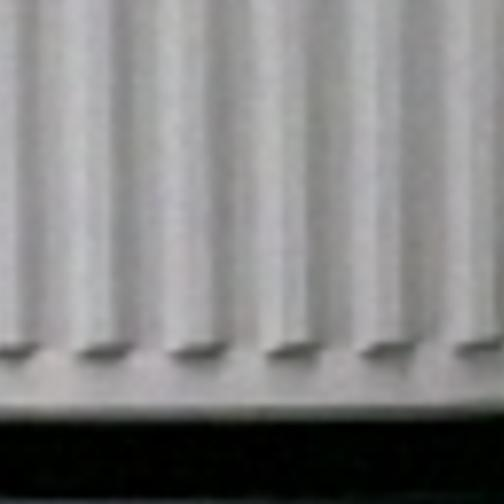

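Scene clock: 6513.47 s.
left_arm: end_effector_position=(+0.3781, +1.1919, +0.6699) hand_goal=(+0.754, +0.000, +0.576, +0.696, +0.754, +0.000, +0.576, +0.696, +0.754, +0.000, +0.576, +0.696, +0.714, +0.678, +0.226, +0.168) hand_measured=(+0.754, +0.000, +0.576, +0.696, +0.754, +0.000, +0.576, +0.696, +0.754, +0.000, +0.576, +0.696, +0.714, +0.678, +0.224, +0.168) hand_current_ma=(-3, +0, +2, +0, -3, +0, +2, +0, -3, +0, +2, +0, +1, -3, -9, -1) hand_state=(goal, goal, goal, goal, goal, goal, goal, goal, goal, goal, goal, goal, goal, goal, goal, goal) hand_current_limit=0.40 hand_speed=-0.60 end_effector_quat_wxyz=(+0.000, +1.000, +0.000, +0.000) | right_arm: end_effector_position=(+0.5129, -0.1239, +0.1760) hand_goal=(+0.970, -0.120, +0.956, +0.824, +0.970, +0.150, +0.956, +0.824, +0.970, -0.310, +0.970, +0.970, +0.714, +0.678, +0.226, +0.168) hand_measured=(+0.944, +0.040, +0.954, +0.824, +0.966, -0.004, +0.952, +0.824, +0.962, -0.306, +0.970, +0.970, +0.702, +0.678, +0.218, +0.164) hand_current_ma=(-57, +454, -2, +0, -5, -454, -4, +0, -11, +3, +0, +1, -22, -1, -17, -6) hand_state=(blocked, blocked, goal, goal, goal, blocked, goal, goal, goal, goal, goal, goal, goal, goal, goal, goal) hand_current_limit=0.65 hand_speed=-0.97 end_effector_quat_wxyz=(-0.350, +0.851, -0.370, +0.127)
Joint positions: left_arm=[1.198 -0.281 -1.775 1.606 1.739 1.571 -1.851] | right_arm=[-0.3 -0.218 -1.415 2.1 0.43 0.936 -0.816]
Joint torques (N m): left_arm=[-2.39 -30.91 -34.35 4.7 2.7 -0.46] | right_arm=[15.47 -53.54 -23.3 -0.84 1.14 3.13]
Wrist force (N): left_arm=[-0.4 0.1 0.9] | right_arm=[0.6 -1.0 0.5]
Wrist torque (N m): left_arm=[-0.09 0.07 -0.05] | right_arm=[-0.29 -0.24 -0.28]
Wrist force, peak (N): left_arm=[-1.0 -0.2 1.4] | right_arm=[0.6 -1.0 0.5]
Hand target: left_arm +0.3781, +1.1919, +0.6699; +0.000, +1.000, +0.000, +0.000 | right_arm +0.5129, -0.1239, +0.1760; -0.350, +0.851, -0.370, +0.127
Off the commanded pose: left_arm 0.000 m, 0 deg | right_arm 0.000 m, 0 deg.
left_rail: position_m=1.198 position_status=done
right_rail: position_m=-0.300 speed_m_s=0.30 position_status=done
wait: 0.20 s

Scene clock: 6513.67 s.
left_arm: end_effector_position=(+0.3781, +1.1919, +0.6699) hand_goal=(+0.754, +0.000, +0.576, +0.696, +0.754, +0.000, +0.576, +0.696, +0.754, +0.000, +0.576, +0.696, +0.714, +0.678, +0.226, +0.168) hand_measured=(+0.754, +0.000, +0.576, +0.696, +0.754, +0.000, +0.576, +0.696, +0.754, +0.000, +0.576, +0.696, +0.714, +0.678, +0.224, +0.168) hand_current_ma=(-3, +0, +2, +0, -3, +0, +2, +0, -3, +0, +2, +0, +1, -3, -9, -1) hand_state=(goal, goal, goal, goal, goal, goal, goal, goal, goal, goal, goal, goal, goal, goal, goal, goal) hand_current_limit=0.40 hand_speed=-0.60 end_effector_quat_wxyz=(+0.000, +1.000, +0.000, +0.000) | right_arm: end_effector_position=(+0.5129, -0.1239, +0.1760) hand_goal=(+0.970, -0.120, +0.956, +0.824, +0.970, +0.150, +0.956, +0.824, +0.970, -0.310, +0.970, +0.970, +0.714, +0.678, +0.226, +0.168) hand_measured=(+0.944, +0.040, +0.954, +0.824, +0.966, -0.004, +0.952, +0.824, +0.962, -0.306, +0.970, +0.970, +0.702, +0.678, +0.218, +0.164) hand_current_ma=(-57, +454, -2, +0, -5, -454, -4, +0, -11, +3, +0, +1, -22, -1, -17, -6) hand_state=(blocked, blocked, goal, goal, goal, blocked, goal, goal, goal, goal, goal, goal, goal, goal, goal, goal) hand_current_limit=0.65 hand_speed=-0.97 end_effector_quat_wxyz=(-0.350, +0.851, -0.370, +0.127)
Joint positions: left_arm=[1.198 -0.281 -1.775 1.606 1.739 1.571 -1.851] | right_arm=[-0.3 -0.218 -1.415 2.1 0.43 0.936 -0.816]
Joint torques (N m): left_arm=[-0.88 -30.9 -34.04 4.69 2.62 -0.49] | right_arm=[16.43 -52.93 -23.66 -0.97 1.23 3.22]
Wrist force (N): left_arm=[-0.3 0.3 1.3] | right_arm=[0.7 -1.1 0.3]
Wrist torque (N m): left_arm=[-0.10 0.07 -0.06] | right_arm=[-0.28 -0.26 -0.27]
Wrist force, peak (N): left_arm=[-0.7 0.0 1.5] | right_arm=[0.9 -1.2 0.5]
Hand target: left_arm +0.3781, +1.1919, +0.6699; +0.000, +1.000, +0.000, +0.000 | right_arm +0.5129, -0.1239, +0.1760; -0.350, +0.851, -0.370, +0.127
Off the commanded pose: left_arm 0.000 m, 0 deg | right_arm 0.000 m, 0 deg.
left_rail: position_m=1.198 position_status=done
right_rail: position_m=-0.300 speed_m_s=0.30 position_status=done
wait: 0.20 s

Scene clock: 6513.87 s.
left_arm: end_effector_position=(+0.3781, +1.1919, +0.6699) hand_goal=(+0.754, +0.000, +0.576, +0.696, +0.754, +0.000, +0.576, +0.696, +0.754, +0.000, +0.576, +0.696, +0.714, +0.678, +0.226, +0.168) hand_measured=(+0.754, +0.000, +0.576, +0.696, +0.754, +0.000, +0.576, +0.696, +0.754, +0.000, +0.576, +0.696, +0.714, +0.678, +0.224, +0.168) hand_current_ma=(-3, +0, +2, +0, -3, +0, +2, +0, -3, +0, +2, +0, +1, -3, -9, -1) hand_state=(goal, goal, goal, goal, goal, goal, goal, goal, goal, goal, goal, goal, goal, goal, goal, goal) hand_current_limit=0.40 hand_speed=-0.60 end_effector_quat_wxyz=(+0.000, +1.000, +0.000, +0.000) | right_arm: end_effector_position=(+0.5129, -0.1239, +0.1760) hand_goal=(+0.970, -0.120, +0.956, +0.824, +0.970, +0.150, +0.956, +0.824, +0.970, -0.310, +0.970, +0.970, +0.714, +0.678, +0.226, +0.168) hand_measured=(+0.944, +0.040, +0.954, +0.824, +0.966, -0.004, +0.952, +0.824, +0.962, -0.306, +0.970, +0.970, +0.702, +0.678, +0.218, +0.164) hand_current_ma=(-57, +454, -2, +0, -5, -454, -4, +0, -11, +3, +0, +1, -22, -1, -17, -6) hand_state=(blocked, blocked, goal, goal, goal, blocked, goal, goal, goal, goal, goal, goal, goal, goal, goal, goal) hand_current_limit=0.65 hand_speed=-0.97 end_effector_quat_wxyz=(-0.350, +0.851, -0.370, +0.127)
Joint positions: left_arm=[1.198 -0.281 -1.775 1.606 1.739 1.571 -1.851] | right_arm=[-0.3 -0.218 -1.415 2.1 0.43 0.936 -0.816]
Joint torques (N m): left_arm=[-1.03 -30.9 -34.23 4.76 2.7 -0.29] | right_arm=[15.92 -52 -23.22 -0.69 1.23 3.11]
Wrist force (N): left_arm=[-0.6 0.5 1.5] | right_arm=[0.5 -1.2 0.5]
Wrist torque (N m): left_arm=[-0.10 0.13 -0.08] | right_arm=[-0.31 -0.23 -0.30]
Wrist force, peak (N): left_arm=[-0.8 0.1 1.8] | right_arm=[0.7 -1.1 0.6]
Hand target: left_arm +0.3781, +1.1919, +0.6699; +0.000, +1.000, +0.000, +0.000 | right_arm +0.5129, -0.1239, +0.1760; -0.350, +0.851, -0.370, +0.127
Off the commanded pose: left_arm 0.000 m, 0 deg | right_arm 0.000 m, 0 deg.
left_rail: position_m=1.198 position_status=done
right_rail: position_m=-0.300 speed_m_s=0.30 position_status=done
wait: 0.20 s

Scene clock: 6514.07 s.
left_arm: end_effector_position=(+0.3781, +1.1919, +0.6699) hand_goal=(+0.754, +0.000, +0.576, +0.696, +0.754, +0.000, +0.576, +0.696, +0.754, +0.000, +0.576, +0.696, +0.714, +0.678, +0.226, +0.168) hand_measured=(+0.754, +0.000, +0.576, +0.696, +0.754, +0.000, +0.576, +0.696, +0.754, +0.000, +0.576, +0.696, +0.714, +0.678, +0.224, +0.168) hand_current_ma=(-3, +0, +2, +0, -3, +0, +2, +0, -3, +0, +2, +0, +1, -3, -9, -1) hand_state=(goal, goal, goal, goal, goal, goal, goal, goal, goal, goal, goal, goal, goal, goal, goal, goal) hand_current_limit=0.40 hand_speed=-0.60 end_effector_quat_wxyz=(+0.000, +1.000, +0.000, +0.000) | right_arm: end_effector_position=(+0.5129, -0.1239, +0.1760) hand_goal=(+0.970, -0.120, +0.956, +0.824, +0.970, +0.150, +0.956, +0.824, +0.970, -0.310, +0.970, +0.970, +0.714, +0.678, +0.226, +0.168) hand_measured=(+0.944, +0.040, +0.954, +0.824, +0.966, -0.004, +0.952, +0.824, +0.962, -0.306, +0.970, +0.970, +0.702, +0.678, +0.218, +0.164) hand_current_ma=(-57, +454, -2, +0, -5, -454, -4, +0, -11, +3, +0, +1, -22, -1, -17, -6) hand_state=(blocked, blocked, goal, goal, goal, blocked, goal, goal, goal, goal, goal, goal, goal, goal, goal, goal) hand_current_limit=0.65 hand_speed=-0.97 end_effector_quat_wxyz=(-0.350, +0.851, -0.370, +0.127)
Joint positions: left_arm=[1.198 -0.281 -1.775 1.606 1.739 1.571 -1.851] | right_arm=[-0.3 -0.218 -1.415 2.1 0.43 0.936 -0.816]
Joint torques (N m): left_arm=[-1.07 -31.77 -34.86 4.66 2.73 -0.33] | right_arm=[15.93 -53.12 -22.73 -1.03 1.27 2.98]
Wrist force (N): left_arm=[-0.8 -0.2 1.2] | right_arm=[0.6 -1.2 0.6]
Wrist torque (N m): left_arm=[-0.15 0.13 -0.08] | right_arm=[-0.32 -0.25 -0.29]
Wrist force, peak (N): left_arm=[-0.8 0.0 1.5] | right_arm=[0.8 -1.2 0.3]
Hand target: left_arm +0.3781, +1.1919, +0.6699; +0.000, +1.000, +0.000, +0.000 | right_arm +0.5129, -0.1239, +0.1760; -0.350, +0.851, -0.370, +0.127
Off the commanded pose: left_arm 0.000 m, 0 deg | right_arm 0.000 m, 0 deg.
left_rail: position_m=1.198 position_status=done
right_rail: position_m=-0.300 speed_m_s=0.30 position_status=done
wait: 0.20 s

Request:
move(
  target=[
    [0,0,0,0,0,0,0.754,0,0.576,0.696,0.754,0,0.576,0.696,0.754,0,0.576,0.696,0.714,0.678,0.226,0.168,0.4,-0.6,0,0,0,0,0,0,0.97,0.1,0.956,0.823,0.97,-0.07,0.956,0.823,0.97,-0.31,0.97,0.97,0.714,0.678,0.226,0.168,0.4,-0.97],
  ],
  speed=0.03,
  cameras=["cam_tube"],
)

Request:
zoom_image(
  camera="cam_tube",
  region=[280, 150, 325, 195],
)

Request:
wait(
  seconds=0.2,
)

Request:
wait(
  seconds=0.2,
)

Request:
wait(
  seconds=0.2,
)

Request:
wait(
  seconds=0.2,
)

Scene clock: 6525.57 s.
left_arm: end_effector_position=(+0.3781, +1.1919, +0.6699) hand_goal=(+0.754, +0.000, +0.576, +0.696, +0.754, +0.000, +0.576, +0.696, +0.754, +0.000, +0.576, +0.696, +0.714, +0.678, +0.226, +0.168) hand_measured=(+0.754, +0.000, +0.576, +0.696, +0.754, +0.000, +0.576, +0.696, +0.754, +0.000, +0.576, +0.696, +0.714, +0.678, +0.224, +0.168) hand_current_ma=(-3, +0, +2, +0, -3, +0, +2, +0, -3, +0, +2, +0, +1, -3, -9, -1) hand_state=(goal, goal, goal, goal, goal, goal, goal, goal, goal, goal, goal, goal, goal, goal, goal, goal) hand_current_limit=0.40 hand_speed=-0.60 end_effector_quat_wxyz=(+0.000, +1.000, +0.000, +0.000) | right_arm: end_effector_position=(+0.5129, -0.1239, +0.1760) hand_goal=(+0.970, +0.100, +0.956, +0.824, +0.970, -0.070, +0.956, +0.824, +0.970, -0.310, +0.970, +0.970, +0.714, +0.678, +0.226, +0.168) hand_measured=(+0.944, +0.040, +0.954, +0.824, +0.966, -0.004, +0.952, +0.824, +0.962, -0.306, +0.970, +0.970, +0.702, +0.678, +0.218, +0.164) hand_current_ma=(-57, +190, -2, +0, -5, -190, -4, +0, -11, +3, +0, +1, -22, -1, -17, -6) hand_state=(blocked, moving, goal, goal, goal, moving, goal, goal, goal, goal, goal, goal, goal, goal, goal, goal) hand_current_limit=0.40 hand_speed=-0.97 end_effector_quat_wxyz=(-0.350, +0.851, -0.370, +0.127)
Joint positions: left_arm=[1.198 -0.281 -1.775 1.606 1.739 1.571 -1.851] | right_arm=[-0.3 -0.218 -1.415 2.1 0.43 0.936 -0.816]
Joint torques (N m): left_arm=[-0.84 -30.9 -35.04 4.7 2.65 -0.34] | right_arm=[17.41 -53.96 -23.53 -0.76 1.04 2.76]
Wrist force (N): left_arm=[-0.6 0.2 1.1] | right_arm=[0.5 -1.1 0.4]
Wrist torque (N m): left_arm=[-0.10 0.10 -0.07] | right_arm=[-0.30 -0.23 -0.28]
Wrist force, peak (N): left_arm=[-0.6 0.0 2.0] | right_arm=[0.7 -1.3 0.5]
Hand target: left_arm +0.3781, +1.1919, +0.6699; +0.000, +1.000, +0.000, +0.000 | right_arm +0.5129, -0.1239, +0.1760; -0.350, +0.851, -0.370, +0.127
Off the commanded pose: left_arm 0.000 m, 0 deg | right_arm 0.000 m, 0 deg.
left_rail: position_m=1.198 position_status=done
right_rail: position_m=-0.300 speed_m_s=0.30 position_status=done
move: done
Images, in order (width x height): cam_tube 672x504.

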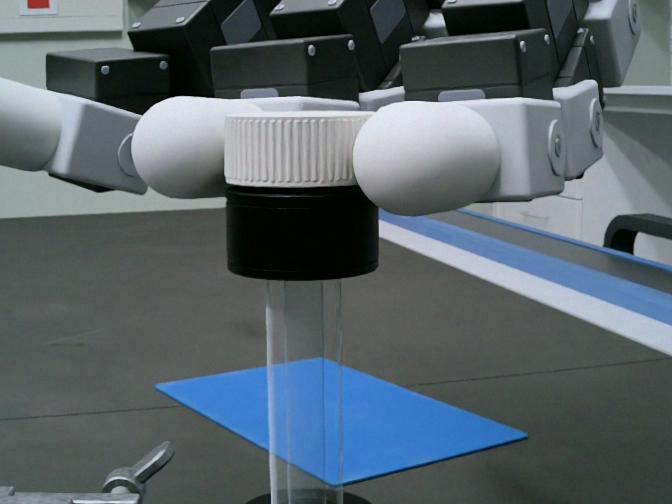

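Scaled by 11.200 from the camera's 672x504 image, which has a finer 960x720 frame.

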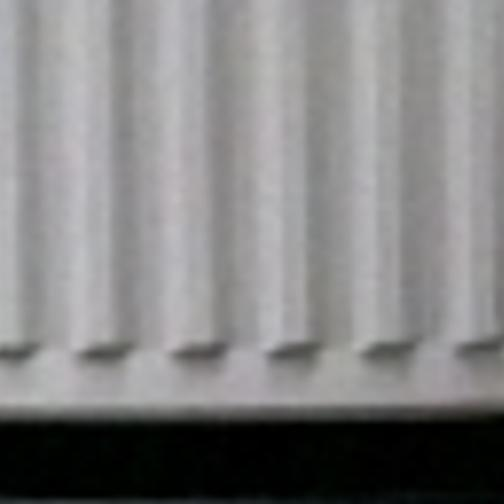

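Scene clock: 6525.77 s.
left_arm: end_effector_position=(+0.3781, +1.1919, +0.6699) hand_goal=(+0.754, +0.000, +0.576, +0.696, +0.754, +0.000, +0.576, +0.696, +0.754, +0.000, +0.576, +0.696, +0.714, +0.678, +0.226, +0.168) hand_measured=(+0.754, +0.000, +0.576, +0.696, +0.754, +0.000, +0.576, +0.696, +0.754, +0.000, +0.576, +0.696, +0.714, +0.678, +0.224, +0.168) hand_current_ma=(-3, +0, +2, +0, -3, +0, +2, +0, -3, +0, +2, +0, +1, -3, -9, -1) hand_state=(goal, goal, goal, goal, goal, goal, goal, goal, goal, goal, goal, goal, goal, goal, goal, goal) hand_current_limit=0.40 hand_speed=-0.60 end_effector_quat_wxyz=(+0.000, +1.000, +0.000, +0.000) | right_arm: end_effector_position=(+0.5129, -0.1239, +0.1760) hand_goal=(+0.970, +0.100, +0.956, +0.824, +0.970, -0.070, +0.956, +0.824, +0.970, -0.310, +0.970, +0.970, +0.714, +0.678, +0.226, +0.168) hand_measured=(+0.944, +0.042, +0.954, +0.824, +0.966, -0.008, +0.952, +0.824, +0.962, -0.306, +0.970, +0.970, +0.702, +0.678, +0.218, +0.164) hand_current_ma=(-57, +121, -2, +0, -5, -122, -4, +0, -11, +3, +0, +1, -22, -1, -17, -6) hand_state=(blocked, moving, goal, goal, goal, moving, goal, goal, goal, goal, goal, goal, goal, goal, goal, goal) hand_current_limit=0.40 hand_speed=-0.97 end_effector_quat_wxyz=(-0.350, +0.851, -0.370, +0.127)
Joint positions: left_arm=[1.198 -0.281 -1.775 1.606 1.739 1.571 -1.851] | right_arm=[-0.3 -0.218 -1.415 2.1 0.43 0.936 -0.816]
Joint torques (N m): left_arm=[-1.4 -30.03 -34.29 4.77 2.61 -0.36] | right_arm=[15.85 -53.11 -23.46 -0.87 1 2.94]
Wrist force (N): left_arm=[-0.9 -0.5 1.5] | right_arm=[0.6 -1.1 0.2]
Wrist torque (N m): left_arm=[-0.23 0.15 -0.08] | right_arm=[-0.27 -0.22 -0.28]
Wrist force, peak (N): left_arm=[-0.9 -0.5 1.5] | right_arm=[0.5 -1.3 0.5]
Hand target: left_arm +0.3781, +1.1919, +0.6699; +0.000, +1.000, +0.000, +0.000 | right_arm +0.5129, -0.1239, +0.1760; -0.350, +0.851, -0.370, +0.127
Off the commanded pose: left_arm 0.000 m, 0 deg | right_arm 0.000 m, 0 deg.
left_rail: position_m=1.198 position_status=done
right_rail: position_m=-0.300 speed_m_s=0.30 position_status=done
wait: 0.20 s

Scene clock: 6525.97 s.
left_arm: end_effector_position=(+0.3781, +1.1919, +0.6699) hand_goal=(+0.754, +0.000, +0.576, +0.696, +0.754, +0.000, +0.576, +0.696, +0.754, +0.000, +0.576, +0.696, +0.714, +0.678, +0.226, +0.168) hand_measured=(+0.754, +0.000, +0.576, +0.696, +0.754, +0.000, +0.576, +0.696, +0.754, +0.000, +0.576, +0.696, +0.714, +0.678, +0.224, +0.168) hand_current_ma=(-3, +0, +2, +0, -3, +0, +2, +0, -3, +0, +2, +0, +1, -3, -9, -1) hand_state=(goal, goal, goal, goal, goal, goal, goal, goal, goal, goal, goal, goal, goal, goal, goal, goal) hand_current_limit=0.40 hand_speed=-0.60 end_effector_quat_wxyz=(+0.000, +1.000, +0.000, +0.000) | right_arm: end_effector_position=(+0.5129, -0.1239, +0.1760) hand_goal=(+0.970, +0.100, +0.956, +0.824, +0.970, -0.070, +0.956, +0.824, +0.970, -0.310, +0.970, +0.970, +0.714, +0.678, +0.226, +0.168) hand_measured=(+0.944, +0.044, +0.954, +0.824, +0.966, -0.010, +0.952, +0.824, +0.962, -0.306, +0.970, +0.970, +0.702, +0.678, +0.218, +0.164) hand_current_ma=(-57, +61, -2, +0, -5, -63, -4, +0, -11, +3, +0, +1, -22, -1, -17, -6) hand_state=(blocked, moving, goal, goal, goal, moving, goal, goal, goal, goal, goal, goal, goal, goal, goal, goal) hand_current_limit=0.40 hand_speed=-0.97 end_effector_quat_wxyz=(-0.350, +0.851, -0.370, +0.127)
Joint positions: left_arm=[1.198 -0.281 -1.775 1.606 1.739 1.571 -1.851] | right_arm=[-0.3 -0.218 -1.415 2.1 0.43 0.936 -0.816]
Joint torques (N m): left_arm=[-1.9 -30.89 -34.4 4.71 2.74 -0.16] | right_arm=[15.44 -51.56 -23.64 -0.62 1.09 2.91]
Wrist force (N): left_arm=[-0.4 -0.1 1.5] | right_arm=[0.4 -1.4 0.6]
Wrist torque (N m): left_arm=[-0.17 0.09 -0.05] | right_arm=[-0.33 -0.18 -0.29]
Wrist force, peak (N): left_arm=[-0.6 0.2 1.6] | right_arm=[0.4 -1.4 0.6]
Hand target: left_arm +0.3781, +1.1919, +0.6699; +0.000, +1.000, +0.000, +0.000 | right_arm +0.5129, -0.1239, +0.1760; -0.350, +0.851, -0.370, +0.127
Off the commanded pose: left_arm 0.000 m, 0 deg | right_arm 0.000 m, 0 deg.
left_rail: position_m=1.198 position_status=done
right_rail: position_m=-0.300 speed_m_s=0.30 position_status=done
wait: 0.20 s

Scene clock: 6526.17 s.
left_arm: end_effector_position=(+0.3781, +1.1919, +0.6699) hand_goal=(+0.754, +0.000, +0.576, +0.696, +0.754, +0.000, +0.576, +0.696, +0.754, +0.000, +0.576, +0.696, +0.714, +0.678, +0.226, +0.168) hand_measured=(+0.754, +0.000, +0.576, +0.696, +0.754, +0.000, +0.576, +0.696, +0.754, +0.000, +0.576, +0.696, +0.714, +0.678, +0.224, +0.168) hand_current_ma=(-3, +0, +2, +0, -3, +0, +2, +0, -3, +0, +2, +0, +1, -3, -9, -1) hand_state=(goal, goal, goal, goal, goal, goal, goal, goal, goal, goal, goal, goal, goal, goal, goal, goal) hand_current_limit=0.40 hand_speed=-0.60 end_effector_quat_wxyz=(+0.000, +1.000, +0.000, +0.000) | right_arm: end_effector_position=(+0.5129, -0.1239, +0.1760) hand_goal=(+0.970, +0.100, +0.956, +0.824, +0.970, -0.070, +0.956, +0.824, +0.970, -0.310, +0.970, +0.970, +0.714, +0.678, +0.226, +0.168) hand_measured=(+0.944, +0.048, +0.954, +0.824, +0.966, -0.014, +0.952, +0.824, +0.962, -0.306, +0.970, +0.970, +0.702, +0.678, +0.218, +0.164) hand_current_ma=(-57, +15, -2, +0, -5, -16, -4, +0, -11, +3, +0, +1, -22, -1, -17, -6) hand_state=(blocked, moving, goal, goal, goal, moving, goal, goal, goal, goal, goal, goal, goal, goal, goal, goal) hand_current_limit=0.40 hand_speed=-0.97 end_effector_quat_wxyz=(-0.350, +0.851, -0.370, +0.127)
Joint positions: left_arm=[1.198 -0.281 -1.775 1.606 1.739 1.571 -1.851] | right_arm=[-0.3 -0.218 -1.415 2.1 0.43 0.936 -0.816]
Joint torques (N m): left_arm=[-1.43 -30.27 -33.93 4.64 2.54 -0.32] | right_arm=[17.26 -53.25 -23.34 -0.94 1.12 2.95]
Wrist force (N): left_arm=[-0.7 0.1 1.5] | right_arm=[0.4 -1.2 0.5]
Wrist torque (N m): left_arm=[-0.14 0.12 -0.07] | right_arm=[-0.25 -0.16 -0.26]
Wrist force, peak (N): left_arm=[-0.1 0.7 1.6] | right_arm=[0.6 -1.4 0.5]
Hand target: left_arm +0.3781, +1.1919, +0.6699; +0.000, +1.000, +0.000, +0.000 | right_arm +0.5129, -0.1239, +0.1760; -0.350, +0.851, -0.370, +0.127
Off the commanded pose: left_arm 0.000 m, 0 deg | right_arm 0.000 m, 0 deg.
left_rail: position_m=1.198 position_status=done
right_rail: position_m=-0.300 speed_m_s=0.30 position_status=done
wait: 0.20 s

Scene clock: 6526.37 s.
left_arm: end_effector_position=(+0.3781, +1.1919, +0.6699) hand_goal=(+0.754, +0.000, +0.576, +0.696, +0.754, +0.000, +0.576, +0.696, +0.754, +0.000, +0.576, +0.696, +0.714, +0.678, +0.226, +0.168) hand_measured=(+0.754, +0.000, +0.576, +0.696, +0.754, +0.000, +0.576, +0.696, +0.754, +0.000, +0.576, +0.696, +0.714, +0.678, +0.224, +0.168) hand_current_ma=(-3, +0, +2, +0, -3, +0, +2, +0, -3, +0, +2, +0, +1, -3, -9, -1) hand_state=(goal, goal, goal, goal, goal, goal, goal, goal, goal, goal, goal, goal, goal, goal, goal, goal) hand_current_limit=0.40 hand_speed=-0.60 end_effector_quat_wxyz=(+0.000, +1.000, +0.000, +0.000) | right_arm: end_effector_position=(+0.5129, -0.1239, +0.1760) hand_goal=(+0.970, +0.100, +0.956, +0.824, +0.970, -0.070, +0.956, +0.824, +0.970, -0.310, +0.970, +0.970, +0.714, +0.678, +0.226, +0.168) hand_measured=(+0.946, +0.054, +0.954, +0.824, +0.964, -0.020, +0.952, +0.824, +0.962, -0.306, +0.970, +0.970, +0.702, +0.678, +0.218, +0.164) hand_current_ma=(-55, -7, -2, +0, -11, +5, -4, +0, -11, +3, +0, +1, -22, -1, -17, -6) hand_state=(blocked, moving, goal, goal, moving, moving, goal, goal, goal, goal, goal, goal, goal, goal, goal, goal) hand_current_limit=0.40 hand_speed=-0.97 end_effector_quat_wxyz=(-0.350, +0.851, -0.370, +0.127)
Joint positions: left_arm=[1.198 -0.281 -1.775 1.606 1.739 1.571 -1.851] | right_arm=[-0.3 -0.218 -1.415 2.1 0.43 0.936 -0.816]
Joint torques (N m): left_arm=[-1.14 -31.21 -34.46 4.77 2.85 -0.21] | right_arm=[17.08 -53.26 -24.05 -0.93 1.11 2.99]
Wrist force (N): left_arm=[-0.2 -0.2 0.9] | right_arm=[0.6 -1.3 0.7]
Wrist torque (N m): left_arm=[-0.13 0.05 -0.03] | right_arm=[-0.27 -0.18 -0.24]
Wrist force, peak (N): left_arm=[-1.0 0.3 1.6] | right_arm=[0.8 -1.3 0.7]
Hand target: left_arm +0.3781, +1.1919, +0.6699; +0.000, +1.000, +0.000, +0.000 | right_arm +0.5129, -0.1239, +0.1760; -0.350, +0.851, -0.370, +0.127
Off the commanded pose: left_arm 0.000 m, 0 deg | right_arm 0.000 m, 0 deg.
left_rail: position_m=1.198 position_status=done
right_rail: position_m=-0.300 speed_m_s=0.30 position_status=done
wait: 0.20 s

Request:
wait(
  seconds=0.3,
  cameras=["cam_tube", "cam_high"],
)

Request:
zoom_image(
  camera="cam_tube",
  region=[280, 150, 325, 195],
)

Request:
wait(
  seconds=0.3,
)

Request:
wait(
  seconds=0.3,
)

Scene clock: 6530.83 s.
left_arm: end_effector_position=(+0.3781, +1.1919, +0.6699) hand_goal=(+0.754, +0.000, +0.576, +0.696, +0.754, +0.000, +0.576, +0.696, +0.754, +0.000, +0.576, +0.696, +0.714, +0.678, +0.226, +0.168) hand_measured=(+0.754, +0.000, +0.576, +0.696, +0.754, +0.000, +0.576, +0.696, +0.754, +0.000, +0.576, +0.696, +0.714, +0.678, +0.224, +0.168) hand_current_ma=(-3, +0, +2, +0, -3, +0, +2, +0, -3, +0, +2, +0, +1, -3, -9, -1) hand_state=(goal, goal, goal, goal, goal, goal, goal, goal, goal, goal, goal, goal, goal, goal, goal, goal) hand_current_limit=0.40 hand_speed=-0.60 end_effector_quat_wxyz=(+0.000, +1.000, +0.000, +0.000) | right_arm: end_effector_position=(+0.5129, -0.1239, +0.1760) hand_goal=(+0.970, +0.100, +0.956, +0.824, +0.970, -0.070, +0.956, +0.824, +0.970, -0.310, +0.970, +0.970, +0.714, +0.678, +0.226, +0.168) hand_measured=(+0.946, +0.096, +0.954, +0.824, +0.962, -0.066, +0.952, +0.824, +0.962, -0.306, +0.970, +0.970, +0.702, +0.678, +0.218, +0.164) hand_current_ma=(-55, -5, -2, +0, -11, +3, -4, +0, -11, +3, +0, +1, -22, -1, -17, -6) hand_state=(blocked, goal, goal, goal, goal, goal, goal, goal, goal, goal, goal, goal, goal, goal, goal, goal) hand_current_limit=0.40 hand_speed=-0.97 end_effector_quat_wxyz=(-0.350, +0.851, -0.370, +0.127)
Joint positions: left_arm=[1.198 -0.281 -1.775 1.606 1.739 1.571 -1.851] | right_arm=[-0.3 -0.218 -1.415 2.1 0.43 0.936 -0.816]
Joint torques (N m): left_arm=[-1.14 -30.3 -34.36 4.75 2.61 -0.26] | right_arm=[15.9 -53.38 -24.36 -0.79 1.07 2.82]
Wrist force (N): left_arm=[-0.3 0.2 1.3] | right_arm=[0.8 -1.3 0.5]
Wrist torque (N m): left_arm=[-0.11 0.06 -0.03] | right_arm=[-0.25 -0.20 -0.22]
Wrist force, peak (N): left_arm=[-0.7 0.2 2.0] | right_arm=[0.7 -1.7 0.9]
Hand target: left_arm +0.3781, +1.1919, +0.6699; +0.000, +1.000, +0.000, +0.000 | right_arm +0.5129, -0.1239, +0.1760; -0.350, +0.851, -0.370, +0.127
Off the commanded pose: left_arm 0.000 m, 0 deg | right_arm 0.000 m, 0 deg.
left_rail: position_m=1.198 position_status=done
right_rail: position_m=-0.300 speed_m_s=0.30 position_status=done
wait: 0.30 s; at rest from the start
Images, in order (width x height): cam_high 672x504, cam_tube 672x504.

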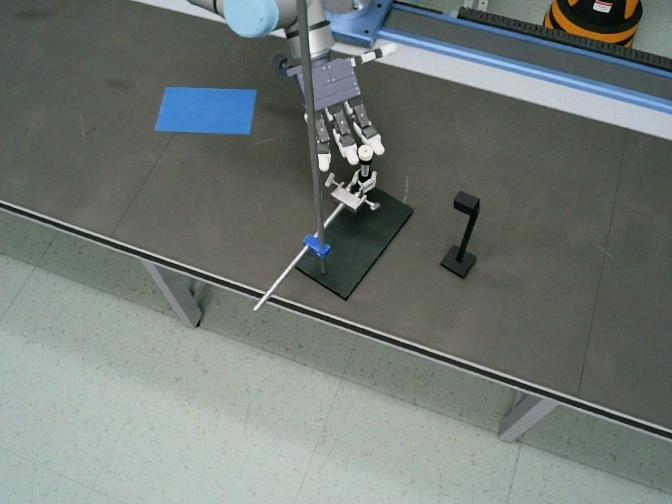

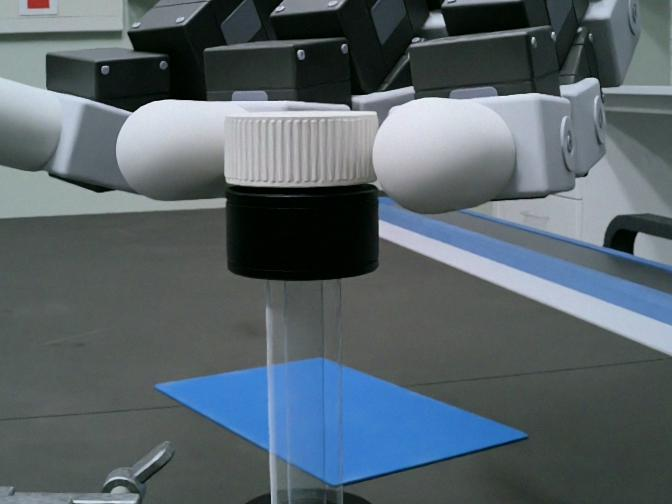

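Scaled by 11.200 from the camera's 672x504 image, which has a finer 960x720 frame.

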